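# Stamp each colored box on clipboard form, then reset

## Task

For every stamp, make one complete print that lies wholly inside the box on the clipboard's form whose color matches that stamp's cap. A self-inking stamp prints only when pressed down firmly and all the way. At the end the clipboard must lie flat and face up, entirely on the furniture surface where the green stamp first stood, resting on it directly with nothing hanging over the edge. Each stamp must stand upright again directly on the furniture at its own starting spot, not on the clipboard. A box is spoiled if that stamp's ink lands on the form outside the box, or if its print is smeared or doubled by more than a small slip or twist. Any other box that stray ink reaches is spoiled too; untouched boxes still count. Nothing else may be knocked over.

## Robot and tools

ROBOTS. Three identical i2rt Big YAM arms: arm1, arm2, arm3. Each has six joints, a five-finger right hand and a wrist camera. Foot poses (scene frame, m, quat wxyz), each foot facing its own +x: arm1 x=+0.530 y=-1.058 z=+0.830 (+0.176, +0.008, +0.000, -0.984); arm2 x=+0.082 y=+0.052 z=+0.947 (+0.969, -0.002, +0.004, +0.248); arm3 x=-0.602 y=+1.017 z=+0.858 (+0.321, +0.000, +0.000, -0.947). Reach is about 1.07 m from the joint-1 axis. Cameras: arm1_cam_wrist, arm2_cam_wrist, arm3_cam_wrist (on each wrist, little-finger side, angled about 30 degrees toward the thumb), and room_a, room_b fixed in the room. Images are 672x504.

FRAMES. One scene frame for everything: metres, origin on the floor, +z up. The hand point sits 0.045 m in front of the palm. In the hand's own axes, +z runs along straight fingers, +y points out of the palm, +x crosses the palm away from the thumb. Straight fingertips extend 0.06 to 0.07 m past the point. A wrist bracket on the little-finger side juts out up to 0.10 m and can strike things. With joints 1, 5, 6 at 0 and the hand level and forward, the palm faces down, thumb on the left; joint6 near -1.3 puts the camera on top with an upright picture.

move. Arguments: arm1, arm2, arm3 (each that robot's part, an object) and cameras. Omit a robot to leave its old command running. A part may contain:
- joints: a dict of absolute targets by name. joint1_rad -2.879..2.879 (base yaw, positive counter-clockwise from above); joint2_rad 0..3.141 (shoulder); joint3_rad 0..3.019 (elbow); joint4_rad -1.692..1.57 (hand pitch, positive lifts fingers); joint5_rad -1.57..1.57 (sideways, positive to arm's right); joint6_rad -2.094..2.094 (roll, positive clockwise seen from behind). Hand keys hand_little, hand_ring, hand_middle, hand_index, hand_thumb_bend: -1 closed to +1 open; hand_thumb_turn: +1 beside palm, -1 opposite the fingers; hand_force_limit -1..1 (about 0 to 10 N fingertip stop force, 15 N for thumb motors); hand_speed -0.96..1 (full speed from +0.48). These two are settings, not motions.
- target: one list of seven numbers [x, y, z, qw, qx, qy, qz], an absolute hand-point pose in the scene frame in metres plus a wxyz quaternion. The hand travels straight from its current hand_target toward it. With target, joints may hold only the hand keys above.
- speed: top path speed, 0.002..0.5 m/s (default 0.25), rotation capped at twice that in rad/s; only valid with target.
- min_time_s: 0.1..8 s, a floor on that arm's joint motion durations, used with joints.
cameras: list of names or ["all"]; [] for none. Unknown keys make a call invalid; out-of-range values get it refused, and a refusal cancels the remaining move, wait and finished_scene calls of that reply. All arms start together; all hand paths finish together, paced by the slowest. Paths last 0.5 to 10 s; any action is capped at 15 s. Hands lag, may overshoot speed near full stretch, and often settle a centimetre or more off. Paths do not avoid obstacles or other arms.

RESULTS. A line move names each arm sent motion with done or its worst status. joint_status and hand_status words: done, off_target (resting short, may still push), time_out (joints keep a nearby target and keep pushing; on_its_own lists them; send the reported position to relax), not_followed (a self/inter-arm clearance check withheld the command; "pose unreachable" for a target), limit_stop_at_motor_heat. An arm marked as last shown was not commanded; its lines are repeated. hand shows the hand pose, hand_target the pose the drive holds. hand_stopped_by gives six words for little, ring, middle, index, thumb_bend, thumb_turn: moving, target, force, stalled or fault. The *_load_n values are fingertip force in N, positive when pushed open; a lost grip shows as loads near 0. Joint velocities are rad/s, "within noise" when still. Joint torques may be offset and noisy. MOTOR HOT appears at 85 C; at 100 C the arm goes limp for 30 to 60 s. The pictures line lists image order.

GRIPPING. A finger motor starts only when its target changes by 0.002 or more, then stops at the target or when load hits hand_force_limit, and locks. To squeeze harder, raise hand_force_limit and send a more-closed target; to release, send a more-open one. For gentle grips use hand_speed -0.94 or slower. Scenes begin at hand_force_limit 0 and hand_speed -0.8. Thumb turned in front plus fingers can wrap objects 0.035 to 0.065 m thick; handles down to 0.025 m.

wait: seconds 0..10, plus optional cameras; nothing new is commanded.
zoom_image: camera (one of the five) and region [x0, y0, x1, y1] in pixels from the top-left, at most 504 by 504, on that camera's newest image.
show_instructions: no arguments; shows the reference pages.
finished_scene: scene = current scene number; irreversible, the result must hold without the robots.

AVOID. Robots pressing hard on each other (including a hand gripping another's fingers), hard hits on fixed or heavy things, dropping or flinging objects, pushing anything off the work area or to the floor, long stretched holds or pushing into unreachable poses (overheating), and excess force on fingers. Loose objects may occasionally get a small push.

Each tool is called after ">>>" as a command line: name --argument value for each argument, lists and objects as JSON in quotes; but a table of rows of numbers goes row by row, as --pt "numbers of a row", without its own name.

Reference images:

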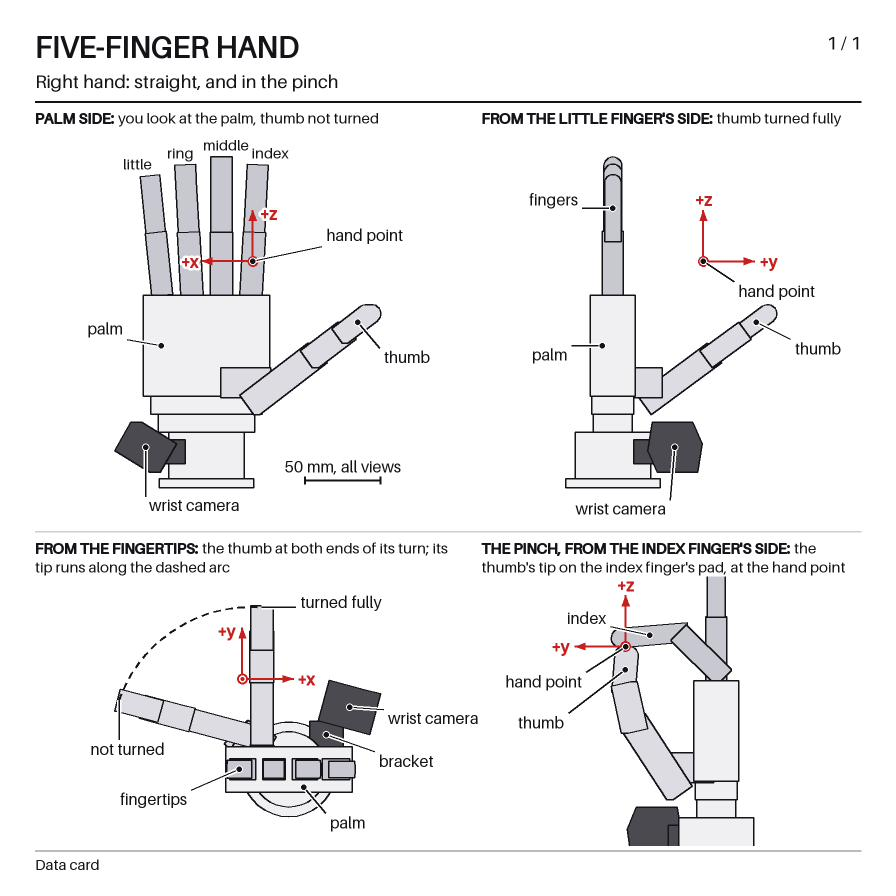

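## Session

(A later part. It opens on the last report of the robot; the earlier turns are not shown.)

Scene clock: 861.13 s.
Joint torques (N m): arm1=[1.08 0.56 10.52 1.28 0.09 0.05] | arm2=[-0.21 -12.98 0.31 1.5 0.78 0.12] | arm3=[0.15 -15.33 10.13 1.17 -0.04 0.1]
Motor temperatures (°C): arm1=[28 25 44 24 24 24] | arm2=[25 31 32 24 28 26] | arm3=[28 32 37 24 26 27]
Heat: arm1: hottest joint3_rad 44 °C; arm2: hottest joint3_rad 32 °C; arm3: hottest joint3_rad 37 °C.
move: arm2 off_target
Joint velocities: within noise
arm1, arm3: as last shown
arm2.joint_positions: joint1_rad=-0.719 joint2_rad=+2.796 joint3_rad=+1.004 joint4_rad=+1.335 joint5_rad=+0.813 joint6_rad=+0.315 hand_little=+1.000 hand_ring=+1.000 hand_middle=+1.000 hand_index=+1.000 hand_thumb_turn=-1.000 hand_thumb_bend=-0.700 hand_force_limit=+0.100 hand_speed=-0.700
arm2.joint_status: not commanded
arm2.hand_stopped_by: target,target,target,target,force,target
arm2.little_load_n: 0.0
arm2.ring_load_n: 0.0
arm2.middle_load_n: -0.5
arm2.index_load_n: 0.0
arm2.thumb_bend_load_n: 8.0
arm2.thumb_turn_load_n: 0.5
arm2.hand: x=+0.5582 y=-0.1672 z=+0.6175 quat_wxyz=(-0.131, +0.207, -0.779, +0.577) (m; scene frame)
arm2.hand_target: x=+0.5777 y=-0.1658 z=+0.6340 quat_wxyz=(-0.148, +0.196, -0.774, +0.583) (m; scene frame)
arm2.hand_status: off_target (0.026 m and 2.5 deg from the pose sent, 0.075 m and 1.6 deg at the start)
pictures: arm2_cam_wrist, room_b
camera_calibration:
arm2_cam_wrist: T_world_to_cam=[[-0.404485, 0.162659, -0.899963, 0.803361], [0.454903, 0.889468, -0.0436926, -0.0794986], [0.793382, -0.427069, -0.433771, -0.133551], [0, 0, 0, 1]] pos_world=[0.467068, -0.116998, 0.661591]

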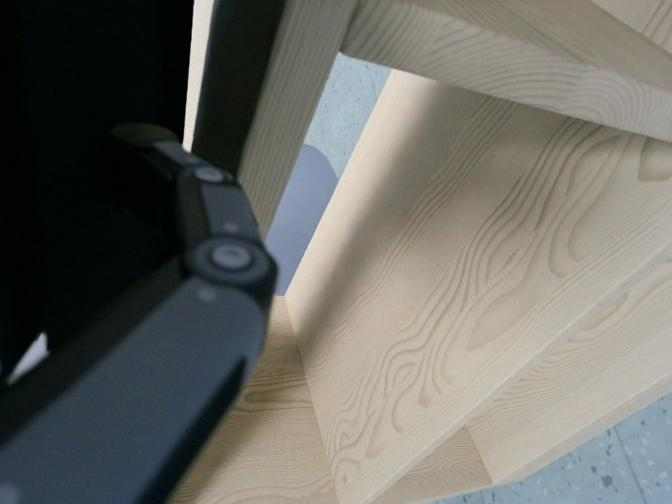

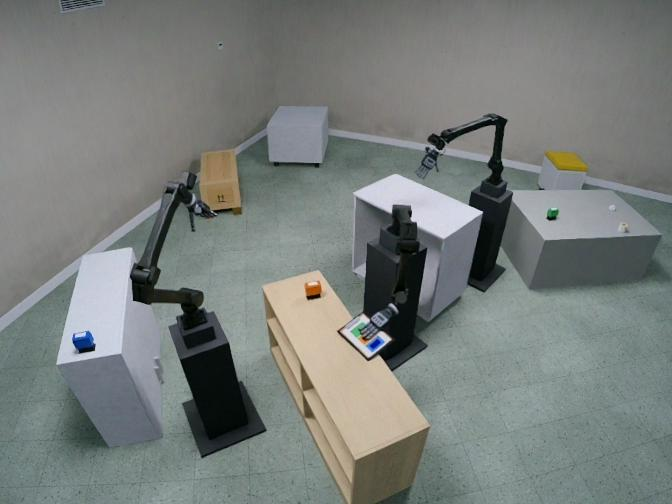

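>>> move --arm2 '{"joints":{"hand_thumb_bend":1.0,"hand_speed":-0.6}}' --cameras '["arm2_cam_wrist","room_b"]'

>>> zoom_image --camera "room_b" --region '[320, 260, 420, 360]'

Scene clock: 866.03 s.
Joint torques (N m): arm1=[1.08 0.38 10.59 1.42 0.09 0.04] | arm2=[-0.03 -12.86 0.29 1.28 0.56 0.15] | arm3=[0.15 -15.33 10.14 1.17 -0.04 0.1]
Motor temperatures (°C): arm1=[28 25 44 24 24 24] | arm2=[25 31 32 24 28 26] | arm3=[28 32 37 24 26 27]
Heat: arm1: hottest joint3_rad 44 °C; arm2: hottest joint3_rad 32 °C; arm3: hottest joint3_rad 37 °C.
move: arm2 done
Joint velocities: within noise
arm1, arm3: as last shown
arm2.joint_positions: joint1_rad=-0.719 joint2_rad=+2.788 joint3_rad=+1.004 joint4_rad=+1.335 joint5_rad=+0.817 joint6_rad=+0.316 hand_little=+1.000 hand_ring=+1.000 hand_middle=+1.000 hand_index=+1.000 hand_thumb_turn=-1.000 hand_thumb_bend=+1.000 hand_force_limit=+0.100 hand_speed=-0.600
arm2.joint_status: all done
arm2.hand_stopped_by: target,target,target,target,target,target
arm2.little_load_n: 0.0
arm2.ring_load_n: 0.0
arm2.middle_load_n: 0.0
arm2.index_load_n: 0.0
arm2.thumb_bend_load_n: 0.0
arm2.thumb_turn_load_n: 0.0
arm2.hand: x=+0.5611 y=-0.1685 z=+0.6215 quat_wxyz=(-0.133, +0.204, -0.778, +0.579) (m; scene frame)
arm2.hand_target: x=+0.5777 y=-0.1658 z=+0.6340 quat_wxyz=(-0.148, +0.196, -0.774, +0.583) (m; scene frame)
arm2.hand_status: not commanded
arm3.middle_load_n: -0.5
pictures: arm2_cam_wrist, room_b
camera_calibration:
arm2_cam_wrist: T_world_to_cam=[[-0.396937, 0.161782, -0.903475, 0.806002], [0.458827, 0.887501, -0.0426616, -0.0826893], [0.794933, -0.431473, -0.426512, -0.140874], [0, 0, 0, 1]] pos_world=[0.469858, -0.117793, 0.664591]

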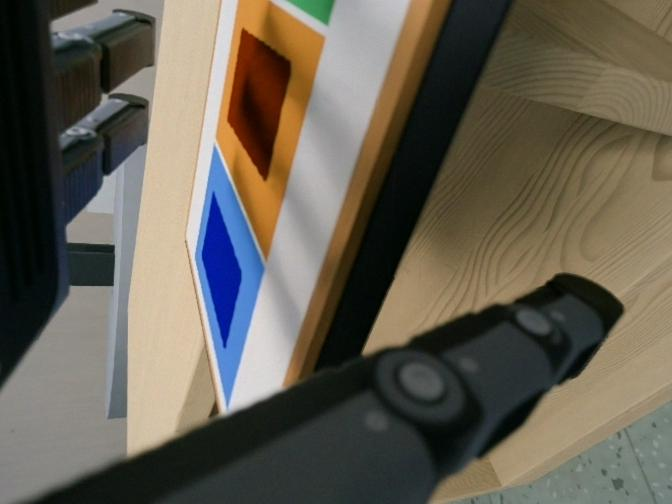

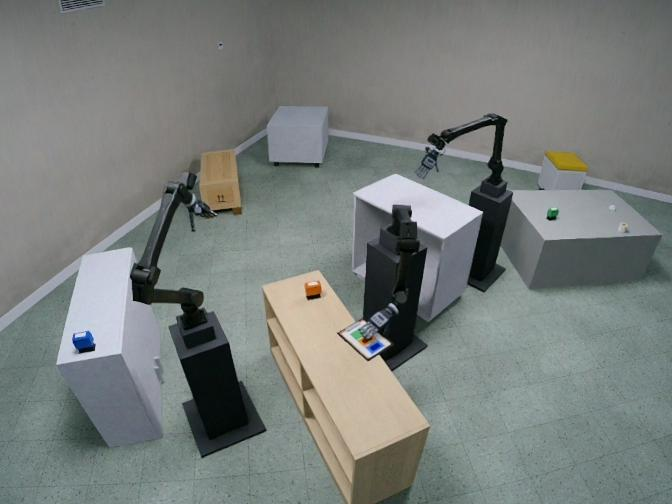

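Scaled by 5.040 from the camera's 672x504 image, which has a finer 960x720 frame.

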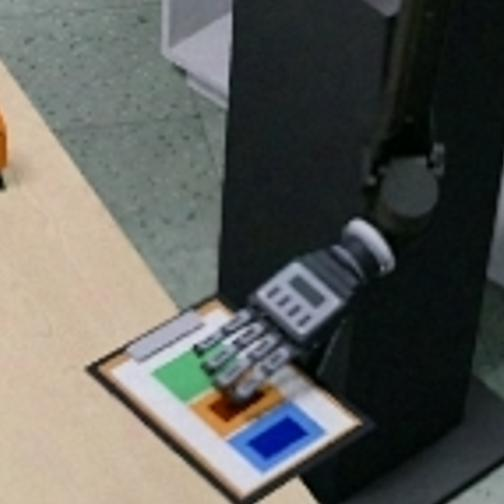

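>>> move --arm2 '{"target":[0.568,-0.168,0.600,0.1609,-0.1851,0.7317,-0.6360],"speed":0.08}' --cameras '["arm2_cam_wrist"]'

Scene clock: 870.10 s.
Joint torques (N m): arm1=[0.85 0.62 10.54 1.37 0.11 0.08] | arm2=[0.79 -10.11 -0.13 2.51 0.45 -0.08] | arm3=[0.15 -15.33 10.14 1.17 -0.05 0.1]
Motor temperatures (°C): arm1=[28 25 44 24 24 24] | arm2=[25 31 32 24 28 26] | arm3=[28 32 37 24 26 27]
Heat: arm1: hottest joint3_rad 44 °C; arm2: hottest joint3_rad 32 °C; arm3: hottest joint3_rad 37 °C.
move: arm2 done
Joint velocities: within noise
arm1, arm3: as last shown
arm2.joint_positions: joint1_rad=-0.704 joint2_rad=+2.952 joint3_rad=+1.127 joint4_rad=+1.563 joint5_rad=+0.874 joint6_rad=+0.209 hand_little=+1.000 hand_ring=+1.000 hand_middle=+1.000 hand_index=+1.000 hand_thumb_turn=-1.000 hand_thumb_bend=+1.000 hand_force_limit=+0.100 hand_speed=-0.600
arm2.joint_status: not commanded
arm2.hand_stopped_by: target,target,target,target,target,target
arm2.little_load_n: 0.0
arm2.ring_load_n: 0.0
arm2.middle_load_n: 0.0
arm2.index_load_n: 0.0
arm2.thumb_bend_load_n: 0.0
arm2.thumb_turn_load_n: 0.0
arm2.hand: x=+0.5652 y=-0.1747 z=+0.5999 quat_wxyz=(-0.152, +0.180, -0.741, +0.629) (m; scene frame)
arm2.hand_target: x=+0.5681 y=-0.1680 z=+0.5999 quat_wxyz=(-0.157, +0.185, -0.736, +0.632) (m; scene frame)
arm2.hand_status: done (0.007 m and 1.8 deg from the pose sent, 0.022 m and 9.3 deg at the start; a joint's target at an end of its range on 23 of 48 steps)
arm3.middle_load_n: 0.0
pictures: arm2_cam_wrist
camera_calibration:
arm2_cam_wrist: T_world_to_cam=[[-0.315234, 0.0668646, -0.946655, 0.752346], [0.475739, 0.874258, -0.0966692, -0.0594309], [0.821158, -0.480834, -0.307406, -0.250901], [0, 0, 0, 1]] pos_world=[0.471468, -0.118989, 0.629339]

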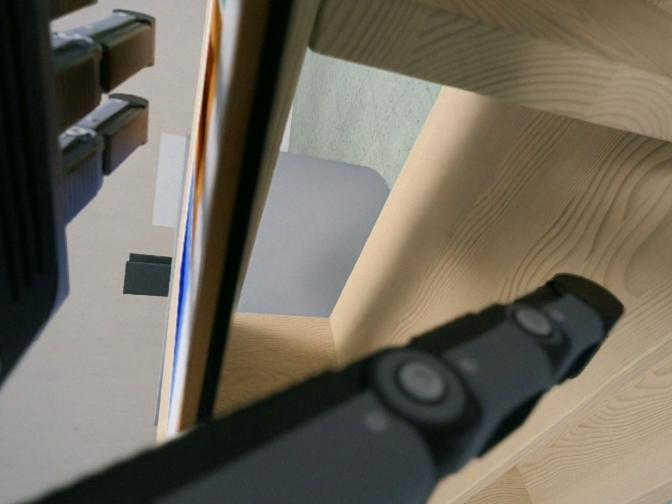

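>>> move --arm2 '{"target":[0.584,-0.199,0.588,0.1609,-0.1851,0.7317,-0.6360],"speed":0.06}' --cameras '["arm2_cam_wrist","room_b"]'

>>> zoom_image --camera "room_b" --region '[320, 260, 420, 360]'

Scene clock: 872.23 s.
Joint torques (N m): arm1=[1.03 0.44 10.56 1.28 0.12 0.06] | arm2=[-2.14 -10.52 0.53 1.8 0.07 -0.05] | arm3=[0.15 -15.33 10.14 1.16 -0.04 0.1]
Motor temperatures (°C): arm1=[28 25 44 24 24 24] | arm2=[25 31 32 24 28 26] | arm3=[28 32 37 24 26 27]
Heat: arm1: hottest joint3_rad 44 °C; arm2: hottest joint3_rad 32 °C; arm3: hottest joint3_rad 37 °C.
move: arm2 done
Joint velocities: within noise
arm1: as last shown
arm2.joint_positions: joint1_rad=-0.741 joint2_rad=+2.981 joint3_rad=+1.213 joint4_rad=+1.563 joint5_rad=+0.813 joint6_rad=+0.171 hand_little=+1.000 hand_ring=+1.000 hand_middle=+1.000 hand_index=+1.000 hand_thumb_turn=-1.000 hand_thumb_bend=+1.000 hand_force_limit=+0.100 hand_speed=-0.600
arm2.joint_status: not commanded
arm2.hand_stopped_by: target,target,target,target,target,target
arm2.little_load_n: 0.0
arm2.ring_load_n: 0.0
arm2.middle_load_n: 0.0
arm2.index_load_n: 0.0
arm2.thumb_bend_load_n: 0.0
arm2.thumb_turn_load_n: 0.0
arm2.hand: x=+0.5895 y=-0.1919 z=+0.5928 quat_wxyz=(-0.168, +0.185, -0.732, +0.634) (m; scene frame)
arm2.hand_target: x=+0.5838 y=-0.1989 z=+0.5881 quat_wxyz=(-0.161, +0.185, -0.732, +0.636) (m; scene frame)
arm2.hand_status: done (0.010 m and 0.9 deg from the pose sent, 0.033 m and 1.8 deg at the start)
arm3.joint_positions: joint1_rad=+1.095 joint2_rad=+1.661 joint3_rad=+1.401 joint4_rad=-0.738 joint5_rad=-0.008 joint6_rad=-1.274 hand_little=+1.000 hand_ring=+1.000 hand_middle=+1.000 hand_index=+1.000 hand_thumb_turn=+1.000 hand_thumb_bend=+1.000 hand_force_limit=+0.000 hand_speed=-0.800
arm3.joint_status: not commanded
arm3.hand_stopped_by: target,target,target,target,target,target
arm3.little_load_n: 0.0
arm3.ring_load_n: 0.5
arm3.middle_load_n: 0.0
arm3.index_load_n: 0.0
arm3.thumb_bend_load_n: 0.0
arm3.thumb_turn_load_n: 0.0
arm3.hand: x=-0.5422 y=+0.4189 z=+1.0103 quat_wxyz=(+0.144, +0.638, -0.716, +0.243) (m; scene frame)
arm3.hand_target: x=-0.5441 y=+0.4143 z=+1.0005 quat_wxyz=(+0.142, +0.632, -0.723, +0.242) (m; scene frame)
arm3.hand_status: not commanded
pictures: arm2_cam_wrist, room_b
camera_calibration:
arm2_cam_wrist: T_world_to_cam=[[-0.293276, 0.0432533, -0.955049, 0.741919], [0.452912, 0.886047, -0.0989519, -0.0396228], [0.841938, -0.461574, -0.279446, -0.306358], [0, 0, 0, 1]] pos_world=[0.493468, -0.13839, 0.619038]

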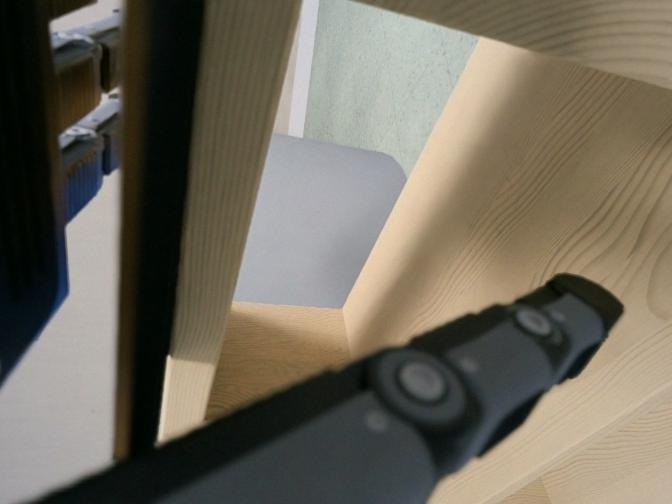

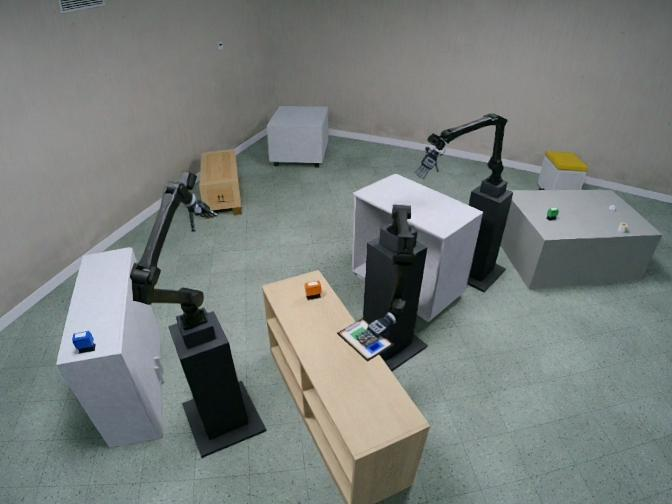

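Scaled by 5.040 from the camera's 672x504 image, which has a finer 960x720 frame.

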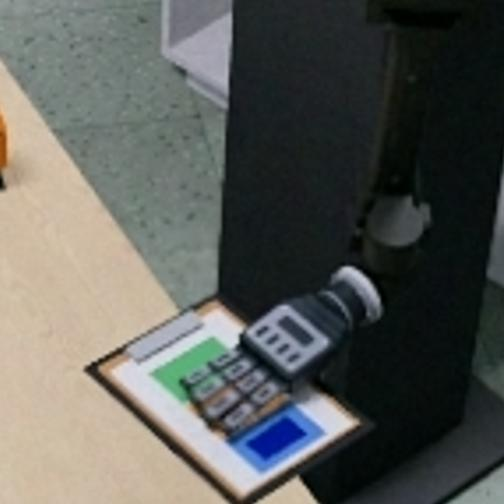

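>>> move --arm2 '{"target":[0.581,-0.202,0.577,0.1609,-0.1851,0.7317,-0.6360],"speed":0.05}' --cameras '[]'

>>> move --arm2 '{"joints":{"hand_thumb_bend":-0.98,"hand_speed":-0.7,"hand_force_limit":0.1}}' --cameras '["arm2_cam_wrist","room_b"]'

>>> zoom_image --camera "room_b" --region '[320, 260, 420, 360]'

Scene clock: 874.27 s.
Joint torques (N m): arm1=[1.08 0.79 10.52 1.31 0.09 0.04] | arm2=[-2.55 -10.46 0.32 1.96 0.04 -0.09] | arm3=[0.15 -15.33 10.14 1.17 -0.04 0.1]
Motor temperatures (°C): arm1=[28 25 44 24 24 24] | arm2=[25 31 32 24 27 26] | arm3=[28 32 37 24 26 27]
Heat: arm1: hottest joint3_rad 44 °C; arm2: hottest joint3_rad 32 °C; arm3: hottest joint3_rad 37 °C.
move: arm2 off_target
Joint velocities: within noise
arm1, arm3: as last shown
arm2.joint_positions: joint1_rad=-0.746 joint2_rad=+3.004 joint3_rad=+1.238 joint4_rad=+1.564 joint5_rad=+0.805 joint6_rad=+0.170 hand_little=+1.000 hand_ring=+1.000 hand_middle=+1.000 hand_index=+1.000 hand_thumb_turn=-1.000 hand_thumb_bend=+1.000 hand_force_limit=+0.100 hand_speed=-0.600
arm2.joint_status: not commanded
arm2.hand_stopped_by: target,target,target,target,target,target
arm2.little_load_n: 0.0
arm2.ring_load_n: -0.5
arm2.middle_load_n: 0.5
arm2.index_load_n: -0.5
arm2.thumb_bend_load_n: 0.0
arm2.thumb_turn_load_n: 0.0
arm2.hand: x=+0.5904 y=-0.1933 z=+0.5846 quat_wxyz=(-0.171, +0.185, -0.731, +0.634) (m; scene frame)
arm2.hand_target: x=+0.5808 y=-0.2016 z=+0.5772 quat_wxyz=(-0.161, +0.185, -0.732, +0.636) (m; scene frame)
arm2.hand_status: off_target (0.015 m and 1.1 deg from the pose sent, 0.021 m and 0.9 deg at the start)
arm3.ring_load_n: 0.0
pictures: none
No camera images: "cameras" was empty.

Scene clock: 879.17 s.
Joint torques (N m): arm1=[1.03 0.62 10.48 1.42 0.1 0.08] | arm2=[-1.9 -9.64 0.32 1.72 0.13 -0.11] | arm3=[0.21 -15.27 10.14 1.17 -0.04 0.1]
Motor temperatures (°C): arm1=[28 25 44 24 24 24] | arm2=[25 31 32 24 27 26] | arm3=[28 32 37 24 26 27]
Heat: arm1: hottest joint3_rad 44 °C; arm2: hottest joint3_rad 32 °C; arm3: hottest joint3_rad 37 °C.
move: arm2 off_target
Joint velocities: within noise
arm1, arm3: as last shown
arm1.middle_load_n: -0.5
arm2.joint_positions: joint1_rad=-0.746 joint2_rad=+3.006 joint3_rad=+1.238 joint4_rad=+1.571 joint5_rad=+0.803 joint6_rad=+0.169 hand_little=+1.000 hand_ring=+1.000 hand_middle=+1.000 hand_index=+1.000 hand_thumb_turn=-1.000 hand_thumb_bend=-0.678 hand_force_limit=+0.100 hand_speed=-0.700
arm2.joint_status: hand_thumb_bend off_target (ended at -0.678, target -0.980); the others done
arm2.hand_stopped_by: target,target,target,target,force,target
arm2.little_load_n: 0.0
arm2.ring_load_n: 0.0
arm2.middle_load_n: 1.5
arm2.index_load_n: 0.0
arm2.thumb_bend_load_n: 8.5
arm2.thumb_turn_load_n: 1.0
arm2.hand: x=+0.5905 y=-0.1931 z=+0.5850 quat_wxyz=(-0.173, +0.184, -0.730, +0.635) (m; scene frame)
arm2.hand_target: x=+0.5808 y=-0.2017 z=+0.5772 quat_wxyz=(-0.161, +0.185, -0.732, +0.636) (m; scene frame)
arm2.hand_status: not commanded
pictures: arm2_cam_wrist, room_b
camera_calibration:
arm2_cam_wrist: T_world_to_cam=[[-0.286182, 0.040561, -0.957316, 0.731429], [0.448471, 0.888582, -0.0964179, -0.0381002], [0.846743, -0.456922, -0.272486, -0.315983], [0, 0, 0, 1]] pos_world=[0.493965, -0.140192, 0.610435]

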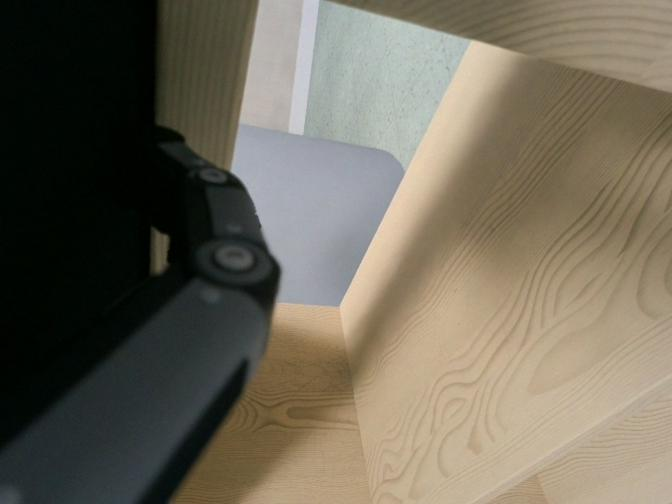

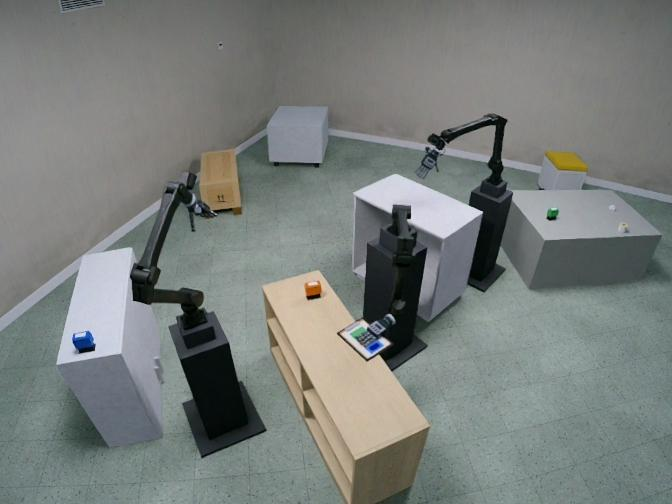

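Scaled by 5.040 from the camera's 672x504 image, which has a finer 960x720 frame.

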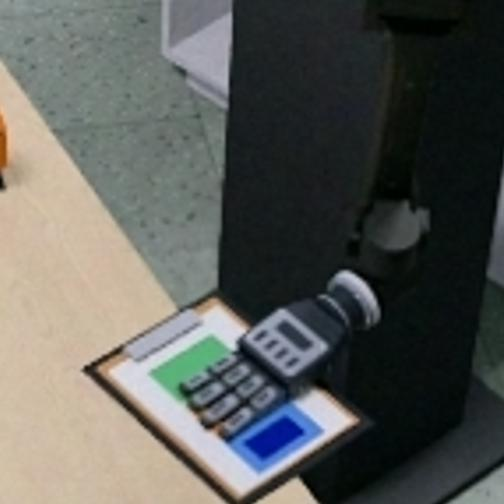

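>>> move --arm2 '{"joints":{"hand_thumb_bend":-1.0,"hand_speed":-0.8,"hand_force_limit":0.6}}' --cameras '[]'

>>> move --arm2 '{"target":[0.570,-0.190,0.640,0.1609,-0.1851,0.7317,-0.6360],"speed":0.06}' --cameras '["room_b","arm2_cam_wrist"]'

>>> zoom_image --camera "room_b" --region '[320, 240, 440, 360]'

Scene clock: 880.60 s.
Joint torques (N m): arm1=[0.91 0.21 10.51 1.39 0.09 0.04] | arm2=[-2.2 -10.17 0.44 1.65 0.15 -0.06] | arm3=[0.15 -15.33 10.14 1.17 -0.04 0.1]
Motor temperatures (°C): arm1=[28 25 44 24 24 24] | arm2=[25 31 32 24 27 26] | arm3=[28 32 37 24 26 27]
Heat: arm1: hottest joint3_rad 44 °C; arm2: hottest joint3_rad 32 °C; arm3: hottest joint3_rad 37 °C.
move: arm2 off_target
Joint velocities: within noise
arm1, arm3: as last shown
arm1.middle_load_n: 0.0
arm2.joint_positions: joint1_rad=-0.746 joint2_rad=+3.006 joint3_rad=+1.238 joint4_rad=+1.571 joint5_rad=+0.803 joint6_rad=+0.169 hand_little=+1.000 hand_ring=+1.000 hand_middle=+1.000 hand_index=+1.000 hand_thumb_turn=-1.000 hand_thumb_bend=-0.690 hand_force_limit=+0.600 hand_speed=-0.800
arm2.joint_status: hand_thumb_bend off_target (ended at -0.690, target -1.000); the others done
arm2.hand_stopped_by: target,target,target,target,force,target
arm2.little_load_n: 0.0
arm2.ring_load_n: 0.0
arm2.middle_load_n: 1.0
arm2.index_load_n: 0.0
arm2.thumb_bend_load_n: 13.0
arm2.thumb_turn_load_n: 1.5
arm2.hand: x=+0.5905 y=-0.1931 z=+0.5850 quat_wxyz=(-0.173, +0.184, -0.730, +0.635) (m; scene frame)
arm2.hand_target: x=+0.5808 y=-0.2017 z=+0.5772 quat_wxyz=(-0.161, +0.185, -0.732, +0.636) (m; scene frame)
arm2.hand_status: not commanded
arm3.index_load_n: -0.5
pictures: none
No camera images: "cameras" was empty.

Scene clock: 882.43 s.
Joint torques (N m): arm1=[1.14 0.5 10.55 1.35 0.07 0.05] | arm2=[-0.79 -13.22 -1.4 1.99 0.53 0.07] | arm3=[0.15 -15.33 10.14 1.17 -0.05 0.1]
Motor temperatures (°C): arm1=[28 25 44 24 24 24] | arm2=[25 31 32 24 27 26] | arm3=[28 32 37 24 26 27]
Heat: arm1: hottest joint3_rad 44 °C; arm2: hottest joint3_rad 32 °C; arm3: hottest joint3_rad 37 °C.
move: arm2 off_target
Joint velocities: within noise
arm1.joint_positions: joint1_rad=-0.812 joint2_rad=+0.704 joint3_rad=+1.359 joint4_rad=-1.490 joint5_rad=-0.002 joint6_rad=-0.165 hand_little=+1.000 hand_ring=+1.000 hand_middle=+1.000 hand_index=+1.000 hand_thumb_turn=-1.000 hand_thumb_bend=+1.000 hand_force_limit=+0.650 hand_speed=-0.800
arm1.joint_status: not commanded
arm1.hand_stopped_by: target,target,target,target,target,target
arm1.little_load_n: 0.0
arm1.ring_load_n: 0.0
arm1.middle_load_n: -0.5
arm1.index_load_n: 0.0
arm1.thumb_bend_load_n: 0.0
arm1.thumb_turn_load_n: 0.0
arm1.hand: x=+0.3237 y=-0.9836 z=+1.2445 quat_wxyz=(+0.316, -0.750, -0.559, +0.158) (m; scene frame)
arm1.hand_target: x=+0.3262 y=-0.9864 z=+1.2615 quat_wxyz=(+0.331, -0.738, -0.564, +0.165) (m; scene frame)
arm1.hand_status: not commanded
arm2.joint_positions: joint1_rad=-0.746 joint2_rad=+2.891 joint3_rad=+1.061 joint4_rad=+1.572 joint5_rad=+0.817 joint6_rad=+0.169 hand_little=+1.000 hand_ring=+1.000 hand_middle=+1.000 hand_index=+1.000 hand_thumb_turn=-1.000 hand_thumb_bend=-0.690 hand_force_limit=+0.600 hand_speed=-0.800
arm2.joint_status: not commanded
arm2.hand_stopped_by: target,target,target,target,force,target
arm2.little_load_n: 0.0
arm2.ring_load_n: 0.0
arm2.middle_load_n: 0.0
arm2.index_load_n: 0.0
arm2.thumb_bend_load_n: 11.5
arm2.thumb_turn_load_n: 1.0
arm2.hand: x=+0.5597 y=-0.1876 z=+0.6220 quat_wxyz=(-0.148, +0.197, -0.740, +0.626) (m; scene frame)
arm2.hand_target: x=+0.5702 y=-0.1901 z=+0.6395 quat_wxyz=(-0.158, +0.185, -0.735, +0.633) (m; scene frame)
arm2.hand_status: off_target (0.021 m and 2.5 deg from the pose sent, 0.059 m and 1.4 deg at the start; a joint's target at an end of its range on 44 of 55 steps)
arm3: as last shown
arm3.index_load_n: 0.0
pictures: arm2_cam_wrist, room_b
camera_calibration:
arm2_cam_wrist: T_world_to_cam=[[-0.341897, 0.0558708, -0.938075, 0.779833], [0.454758, 0.883401, -0.11313, -0.0197738], [0.822375, -0.465276, -0.32744, -0.231032], [0, 0, 0, 1]] pos_world=[0.46561, -0.133596, 0.653656]

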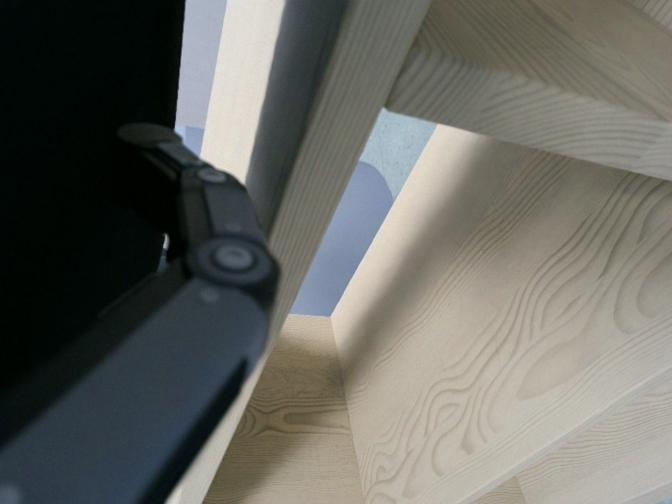

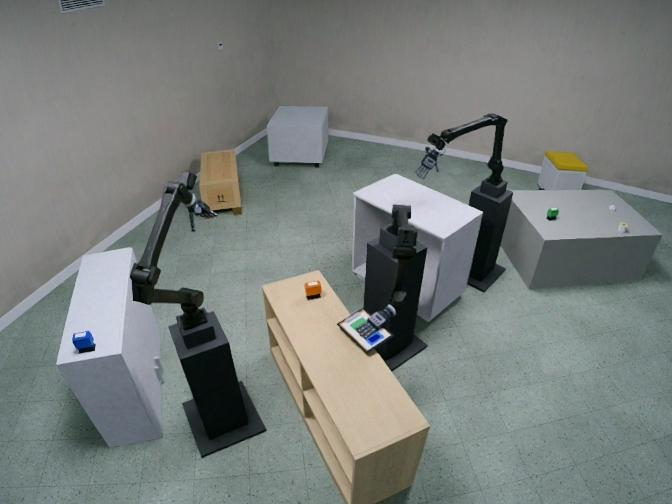

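Scaled by 4.200 from the camera's 672x504 image, which has a finer 960x720 frame.

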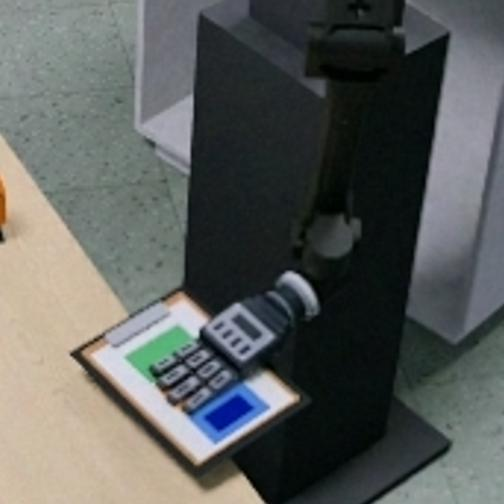

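>>> move --arm2 '{"target":[0.590,-0.190,0.78,0.1476,-0.1959,0.7742,-0.5834],"speed":0.1}' --arm3 '{"joints":{"joint1_rad":-0.65},"min_time_s":3.5}' --cameras '["room_b","arm2_cam_wrist"]'

>>> zoom_image --camera "room_b" --region '[320, 240, 440, 360]'

Scene clock: 892.53 s.
Joint torques (N m): arm1=[0.85 0.73 10.51 1.4 0.09 0.06] | arm2=[-2.14 -12.86 1.07 1.4 0.36 0.1] | arm3=[0.85 -15.33 10.13 1.17 -0.09 0.1]
Motor temperatures (°C): arm1=[28 25 44 24 24 24] | arm2=[25 32 31 24 27 26] | arm3=[28 32 37 24 26 27]
Heat: arm1: hottest joint3_rad 44 °C; arm2: hottest joint2_rad 32 °C; arm3: hottest joint3_rad 37 °C.
move: arm2 off_target; arm3 done
Joint velocities: within noise
arm1: as last shown
arm1.middle_load_n: 0.0
arm2.joint_positions: joint1_rad=-0.746 joint2_rad=+2.364 joint3_rad=+0.801 joint4_rad=+1.141 joint5_rad=+0.774 joint6_rad=+0.285 hand_little=+1.000 hand_ring=+1.000 hand_middle=+1.000 hand_index=+1.000 hand_thumb_turn=-1.000 hand_thumb_bend=-0.690 hand_force_limit=+0.600 hand_speed=-0.800
arm2.joint_status: not commanded
arm2.hand_stopped_by: target,target,target,target,force,target
arm2.little_load_n: 0.5
arm2.ring_load_n: 0.0
arm2.middle_load_n: 0.5
arm2.index_load_n: 0.0
arm2.thumb_bend_load_n: 11.5
arm2.thumb_turn_load_n: 1.0
arm2.hand: x=+0.5858 y=-0.1814 z=+0.7654 quat_wxyz=(-0.140, +0.211, -0.775, +0.579) (m; scene frame)
arm2.hand_target: x=+0.5898 y=-0.1900 z=+0.7797 quat_wxyz=(-0.148, +0.196, -0.774, +0.584) (m; scene frame)
arm2.hand_status: off_target (0.017 m and 2.0 deg from the pose sent, 0.161 m and 6.3 deg at the start)
arm3.joint_positions: joint1_rad=-0.654 joint2_rad=+1.661 joint3_rad=+1.401 joint4_rad=-0.738 joint5_rad=-0.007 joint6_rad=-1.274 hand_little=+1.000 hand_ring=+1.000 hand_middle=+1.000 hand_index=+1.000 hand_thumb_turn=+1.000 hand_thumb_bend=+1.000 hand_force_limit=+0.000 hand_speed=-0.800
arm3.joint_status: all done
arm3.hand_stopped_by: target,target,target,target,target,target
arm3.little_load_n: 0.0
arm3.ring_load_n: 0.0
arm3.middle_load_n: 0.0
arm3.index_load_n: 0.0
arm3.thumb_bend_load_n: 0.0
arm3.thumb_turn_load_n: 0.0
arm3.hand: x=-1.2004 y=+1.0650 z=+1.0101 quat_wxyz=(+0.279, -0.141, -0.949, +0.045) (m; scene frame)
arm3.hand_target: x=-1.2050 y=+1.0617 z=+1.0002 quat_wxyz=(+0.276, -0.145, -0.949, +0.048) (m; scene frame)
arm3.hand_status: not commanded
pictures: arm2_cam_wrist, room_b
camera_calibration:
arm2_cam_wrist: T_world_to_cam=[[-0.396269, 0.150779, -0.905669, 0.947275], [0.439709, 0.897108, -0.0430375, -0.0632101], [0.805994, -0.415286, -0.421795, -0.111916], [0, 0, 0, 1]] pos_world=[0.493373, -0.1326, 0.807991]

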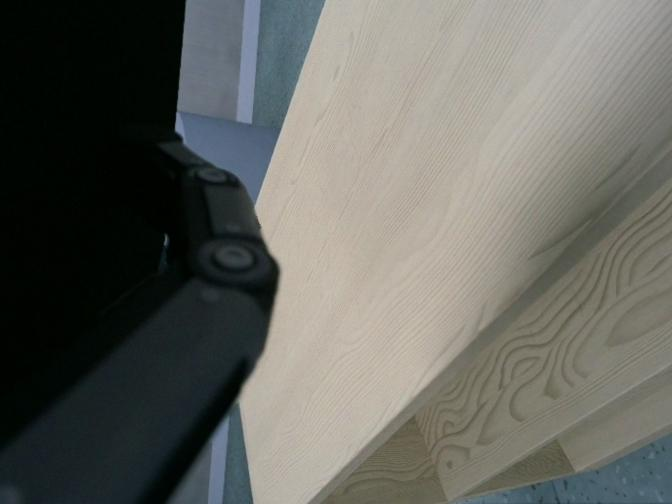

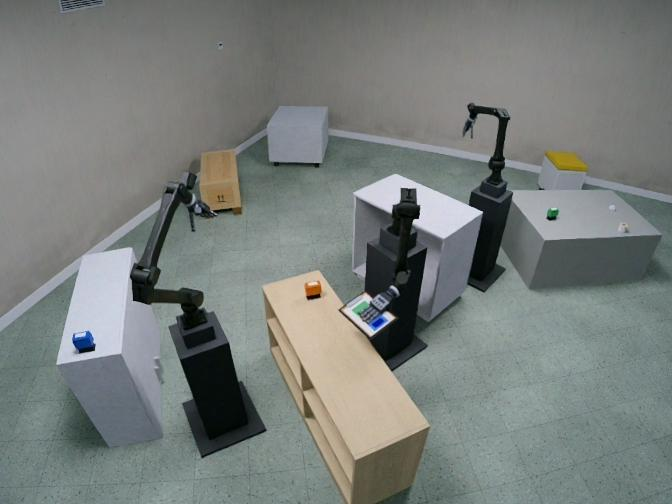

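Scaled by 4.200 from the camera's 672x504 image, which has a finer 960x720 frame.

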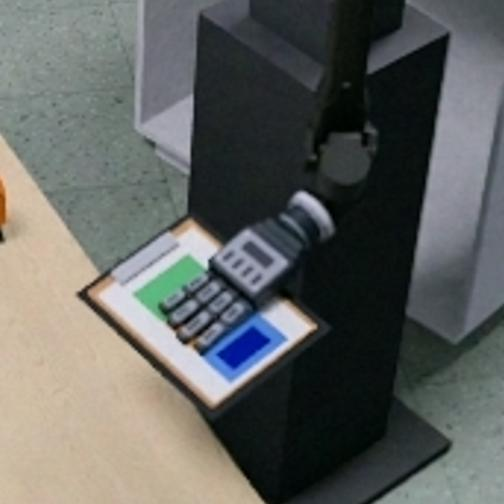

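>>> move --arm2 '{"joints":{"joint1_rad":0.3,"joint2_rad":1.85,"joint3_rad":0.92,"joint4_rad":0.9,"joint5_rad":0.77,"joint6_rad":0.05},"min_time_s":4}' --cameras '["room_b"]'

>>> move --arm2 '{"joints":{"joint1_rad":2.45,"joint2_rad":1.9},"min_time_s":6}' --cameras '["room_b","arm2_cam_wrist","room_a"]'

Scene clock: 898.97 s.
Joint torques (N m): arm1=[0.85 0.44 10.5 1.28 0.11 0.07] | arm2=[-0.21 -12.86 9.37 1.72 0.11 -0.1] | arm3=[0.85 -15.33 10.13 1.17 -0.09 0.1]
Motor temperatures (°C): arm1=[28 25 45 24 24 24] | arm2=[25 31 32 24 27 26] | arm3=[28 32 37 24 26 27]
Heat: arm1: hottest joint3_rad 45 °C; arm2: hottest joint3_rad 32 °C; arm3: hottest joint3_rad 37 °C.
move: arm2 done
Joint velocities: within noise
arm1, arm3: as last shown
arm1.middle_load_n: 0.5
arm2.joint_positions: joint1_rad=+0.293 joint2_rad=+1.882 joint3_rad=+0.870 joint4_rad=+0.901 joint5_rad=+0.771 joint6_rad=+0.065 hand_little=+1.000 hand_ring=+1.000 hand_middle=+1.000 hand_index=+1.000 hand_thumb_turn=-1.000 hand_thumb_bend=-0.690 hand_force_limit=+0.600 hand_speed=-0.800
arm2.joint_status: all done
arm2.hand_stopped_by: target,target,target,target,force,target
arm2.little_load_n: 0.0
arm2.ring_load_n: 0.0
arm2.middle_load_n: 0.5
arm2.index_load_n: 0.0
arm2.thumb_bend_load_n: 11.5
arm2.thumb_turn_load_n: 1.5
arm2.hand: x=+0.6062 y=+0.4275 z=+1.0038 quat_wxyz=(-0.479, +0.531, -0.511, +0.478) (m; scene frame)
arm2.hand_target: x=+0.6183 y=+0.4456 z=+1.0452 quat_wxyz=(-0.506, +0.509, -0.505, +0.479) (m; scene frame)
arm2.hand_status: not commanded
pictures: room_b

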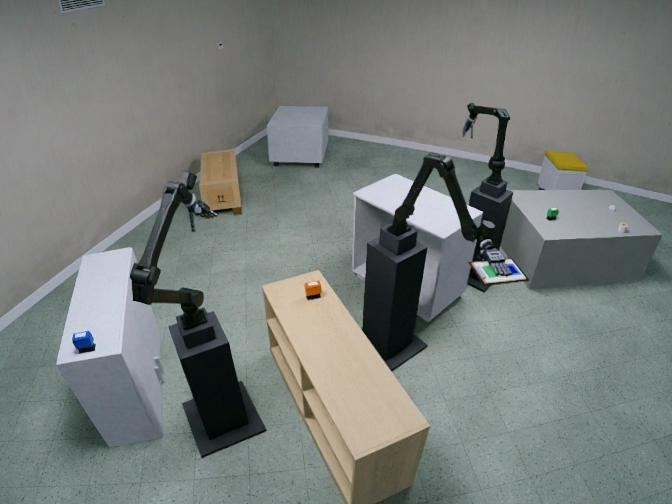

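Scene clock: 905.43 s.
Joint torques (N m): arm1=[1.32 0.32 10.51 1.26 0.09 0.06] | arm2=[-0.21 -10.34 9.46 1.68 0.14 -0.11] | arm3=[0.85 -15.33 10.13 1.17 -0.09 0.1]
Motor temperatures (°C): arm1=[28 25 45 24 24 24] | arm2=[25 31 33 24 27 26] | arm3=[28 32 37 24 26 27]
Heat: arm1: hottest joint3_rad 45 °C; arm2: hottest joint3_rad 33 °C; arm3: hottest joint3_rad 37 °C.
move: arm2 done
Joint velocities: within noise
arm1, arm3: as last shown
arm1.middle_load_n: 0.0
arm2.joint_positions: joint1_rad=+2.446 joint2_rad=+1.898 joint3_rad=+0.870 joint4_rad=+0.901 joint5_rad=+0.770 joint6_rad=+0.065 hand_little=+1.000 hand_ring=+1.000 hand_middle=+1.000 hand_index=+1.000 hand_thumb_turn=-1.000 hand_thumb_bend=-0.690 hand_force_limit=+0.600 hand_speed=-0.800
arm2.joint_status: all done
arm2.hand_stopped_by: target,target,target,target,force,target
arm2.little_load_n: 0.0
arm2.ring_load_n: 0.0
arm2.middle_load_n: 0.0
arm2.index_load_n: 0.0
arm2.thumb_bend_load_n: 11.5
arm2.thumb_turn_load_n: 1.0
arm2.hand: x=-0.5182 y=+0.2827 z=+1.0014 quat_wxyz=(-0.645, +0.704, +0.225, -0.195) (m; scene frame)
arm2.hand_target: x=-0.5378 y=+0.2847 z=+1.0214 quat_wxyz=(-0.654, +0.694, +0.218, -0.207) (m; scene frame)
arm2.hand_status: not commanded
pictures: arm2_cam_wrist, room_a, room_b
camera_calibration:
arm2_cam_wrist: T_world_to_cam=[[0.292502, 0.0381568, -0.955503, 1.09224], [-0.361773, -0.920523, -0.147507, 0.219209], [-0.885191, 0.388821, -0.25545, -0.200032], [0, 0, 0, 1]] pos_world=[-0.417246, 0.237888, 1.02488]

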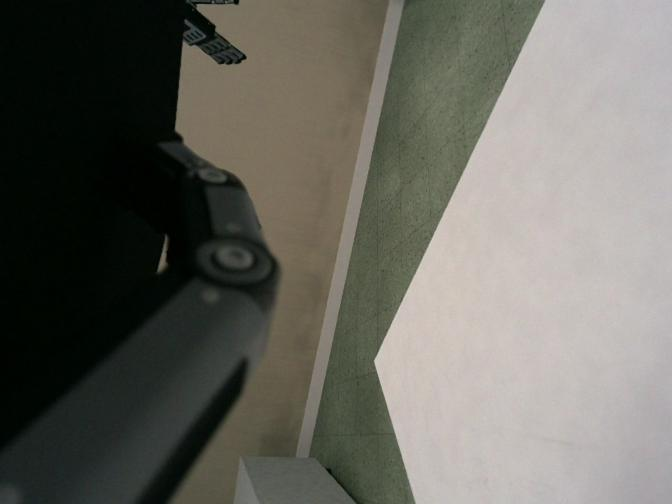

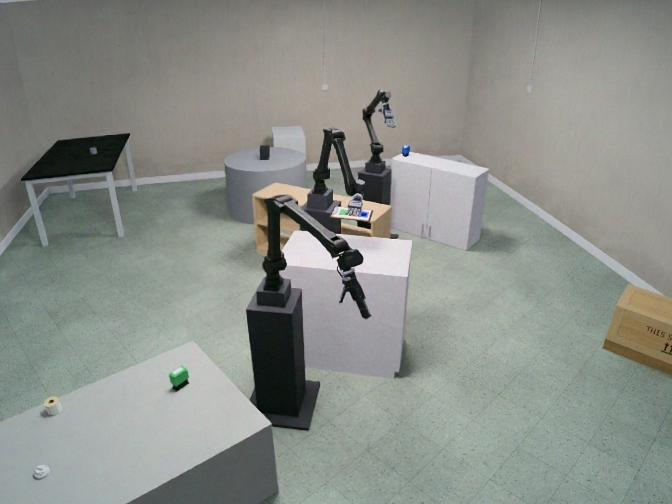

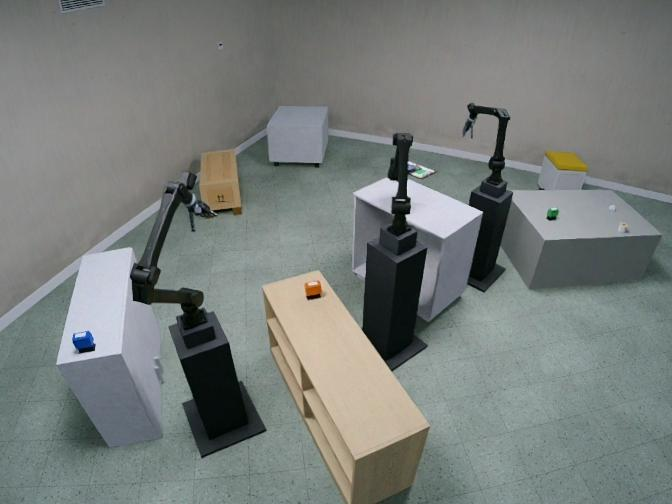

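>>> move --arm2 '{"target":[-0.644,0.286,0.90,0.4777,-0.8273,-0.2561,0.1479],"speed":0.12}' --cameras '["room_b","arm2_cam_wrist","room_a"]'

>>> zoom_image --camera "room_a" --region '[260, 170, 430, 300]'

>>> zoom_image --camera "room_b" --region '[340, 120, 500, 240]'

Scene clock: 913.20 s.
Joint torques (N m): arm1=[1.03 0.73 10.51 1.39 0.09 0.07] | arm2=[-1.73 -14.68 11.43 1.35 0.49 0.16] | arm3=[0.85 -15.33 10.13 1.17 -0.09 0.1]
Motor temperatures (°C): arm1=[28 25 45 24 24 24] | arm2=[25 31 34 24 27 26] | arm3=[28 32 37 24 26 27]
Heat: arm1: hottest joint3_rad 45 °C; arm2: hottest joint3_rad 34 °C; arm3: hottest joint3_rad 37 °C.
move: arm2 off_target
Joint velocities: within noise
arm1, arm3: as last shown
arm2.joint_positions: joint1_rad=+2.439 joint2_rad=+2.179 joint3_rad=+1.384 joint4_rad=+0.068 joint5_rad=+0.639 joint6_rad=+0.422 hand_little=+1.000 hand_ring=+1.000 hand_middle=+1.000 hand_index=+1.000 hand_thumb_turn=-1.000 hand_thumb_bend=-0.690 hand_force_limit=+0.600 hand_speed=-0.800
arm2.joint_status: not commanded
arm2.hand_stopped_by: target,target,target,target,force,target
arm2.little_load_n: 0.0
arm2.ring_load_n: 0.0
arm2.middle_load_n: 0.5
arm2.index_load_n: 0.5
arm2.thumb_bend_load_n: 11.5
arm2.thumb_turn_load_n: 1.0
arm2.hand: x=-0.6176 y=+0.2688 z=+0.8741 quat_wxyz=(-0.465, +0.830, +0.279, -0.128) (m; scene frame)
arm2.hand_target: x=-0.6416 y=+0.2855 z=+0.9013 quat_wxyz=(-0.478, +0.827, +0.256, -0.148) (m; scene frame)
arm2.hand_status: off_target (0.041 m and 3.8 deg from the pose sent, 0.162 m and 24.7 deg at the start)
arm3.index_load_n: 0.5
pictures: arm2_cam_wrist, room_a, room_b
camera_calibration:
arm2_cam_wrist: T_world_to_cam=[[0.556485, -0.28626, -0.779987, 1.09695], [-0.351108, -0.931854, 0.0914975, -0.0475903], [-0.753026, 0.222942, -0.619071, 0.128999], [0, 0, 0, 1]] pos_world=[-0.530007, 0.240908, 0.939823]

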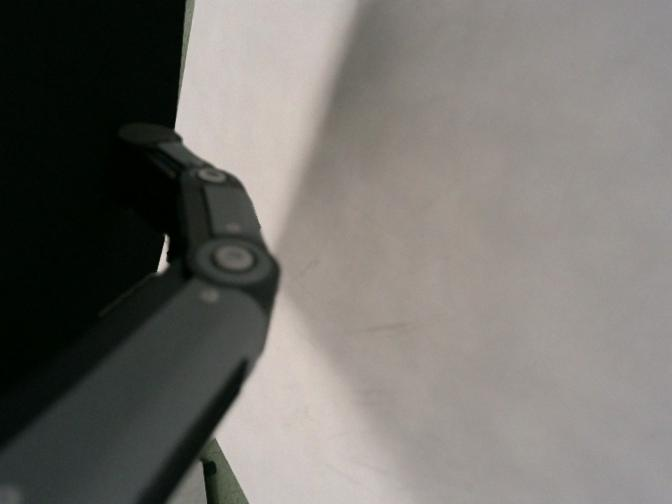

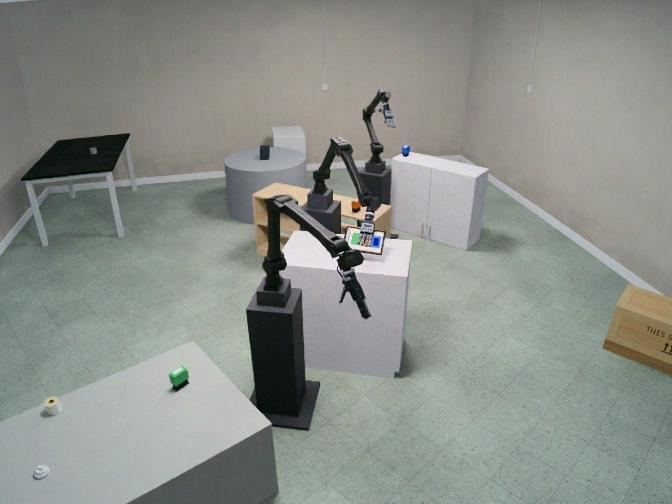

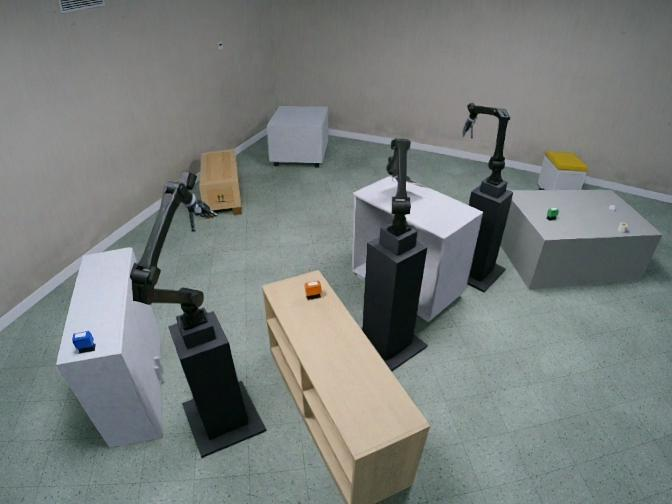

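Scaled by 2.965 from the camera's 672x504 image, which has a finer 960x720 frame.

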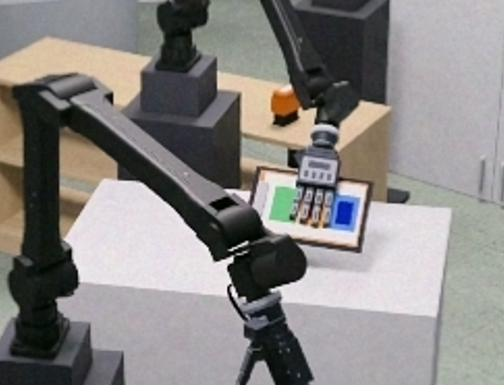

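Scaled by 3.150 from the camera's 672x504 image, which has a finer 960x720 frame.

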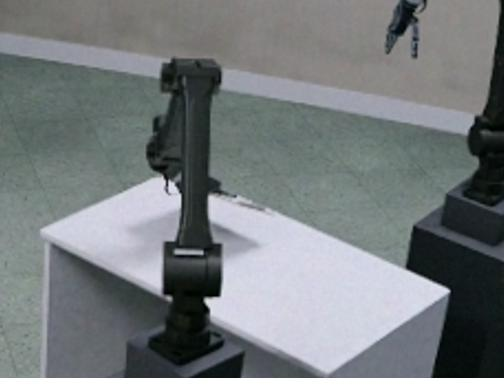

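>>> move --arm2 '{"target":[-0.674,0.333,0.862,0.4777,-0.8273,-0.2561,0.1479],"speed":0.08}' --cameras '["room_a"]'

>>> zoom_image --camera "room_a" --region '[300, 210, 420, 300]'

Scene clock: 917.43 s.
Joint torques (N m): arm1=[1.14 0.21 10.54 1.37 0.13 0.04] | arm2=[-1.96 -15.62 11.54 1.83 0.45 -0.09] | arm3=[0.91 -15.33 10.14 1.17 -0.09 0.1]
Motor temperatures (°C): arm1=[28 25 45 24 24 24] | arm2=[25 32 35 24 27 26] | arm3=[28 32 37 24 26 27]
Heat: arm1: hottest joint3_rad 45 °C; arm2: hottest joint3_rad 35 °C; arm3: hottest joint3_rad 37 °C.
move: arm2 off_target
Joint velocities: within noise
arm1, arm3: as last shown
arm2.joint_positions: joint1_rad=+2.380 joint2_rad=+2.322 joint3_rad=+1.537 joint4_rad=+0.068 joint5_rad=+0.594 joint6_rad=+0.403 hand_little=+1.000 hand_ring=+1.000 hand_middle=+1.000 hand_index=+1.000 hand_thumb_turn=-1.000 hand_thumb_bend=-0.690 hand_force_limit=+0.600 hand_speed=-0.800
arm2.joint_status: not commanded
arm2.hand_stopped_by: target,target,target,target,force,target
arm2.little_load_n: 0.0
arm2.ring_load_n: 0.0
arm2.middle_load_n: 0.5
arm2.index_load_n: 0.0
arm2.thumb_bend_load_n: 11.5
arm2.thumb_turn_load_n: 1.0
arm2.hand: x=-0.6461 y=+0.3131 z=+0.8339 quat_wxyz=(-0.459, +0.836, +0.271, -0.128) (m; scene frame)
arm2.hand_target: x=-0.6711 y=+0.3322 z=+0.8636 quat_wxyz=(-0.478, +0.827, +0.256, -0.148) (m; scene frame)
arm2.hand_status: off_target (0.044 m and 3.8 deg from the pose sent, 0.086 m and 3.8 deg at the start)
arm3.index_load_n: 0.0
pictures: room_a

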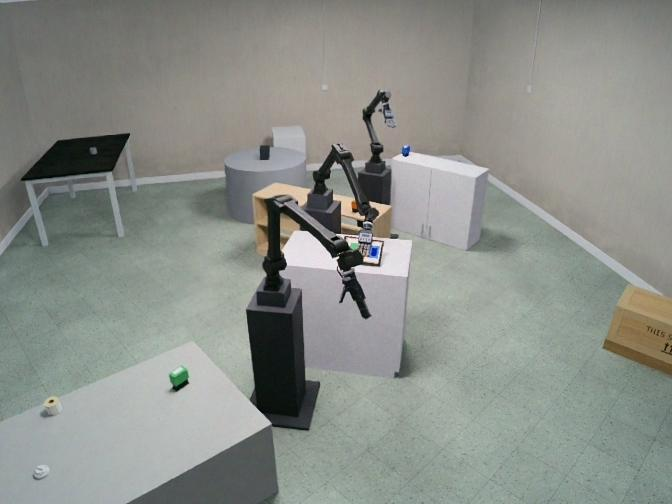

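Scaled by 4.200 from the camera's 672x504 image, which has a finer 960x720 frame.

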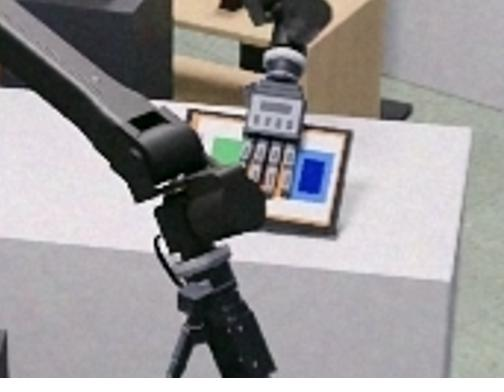

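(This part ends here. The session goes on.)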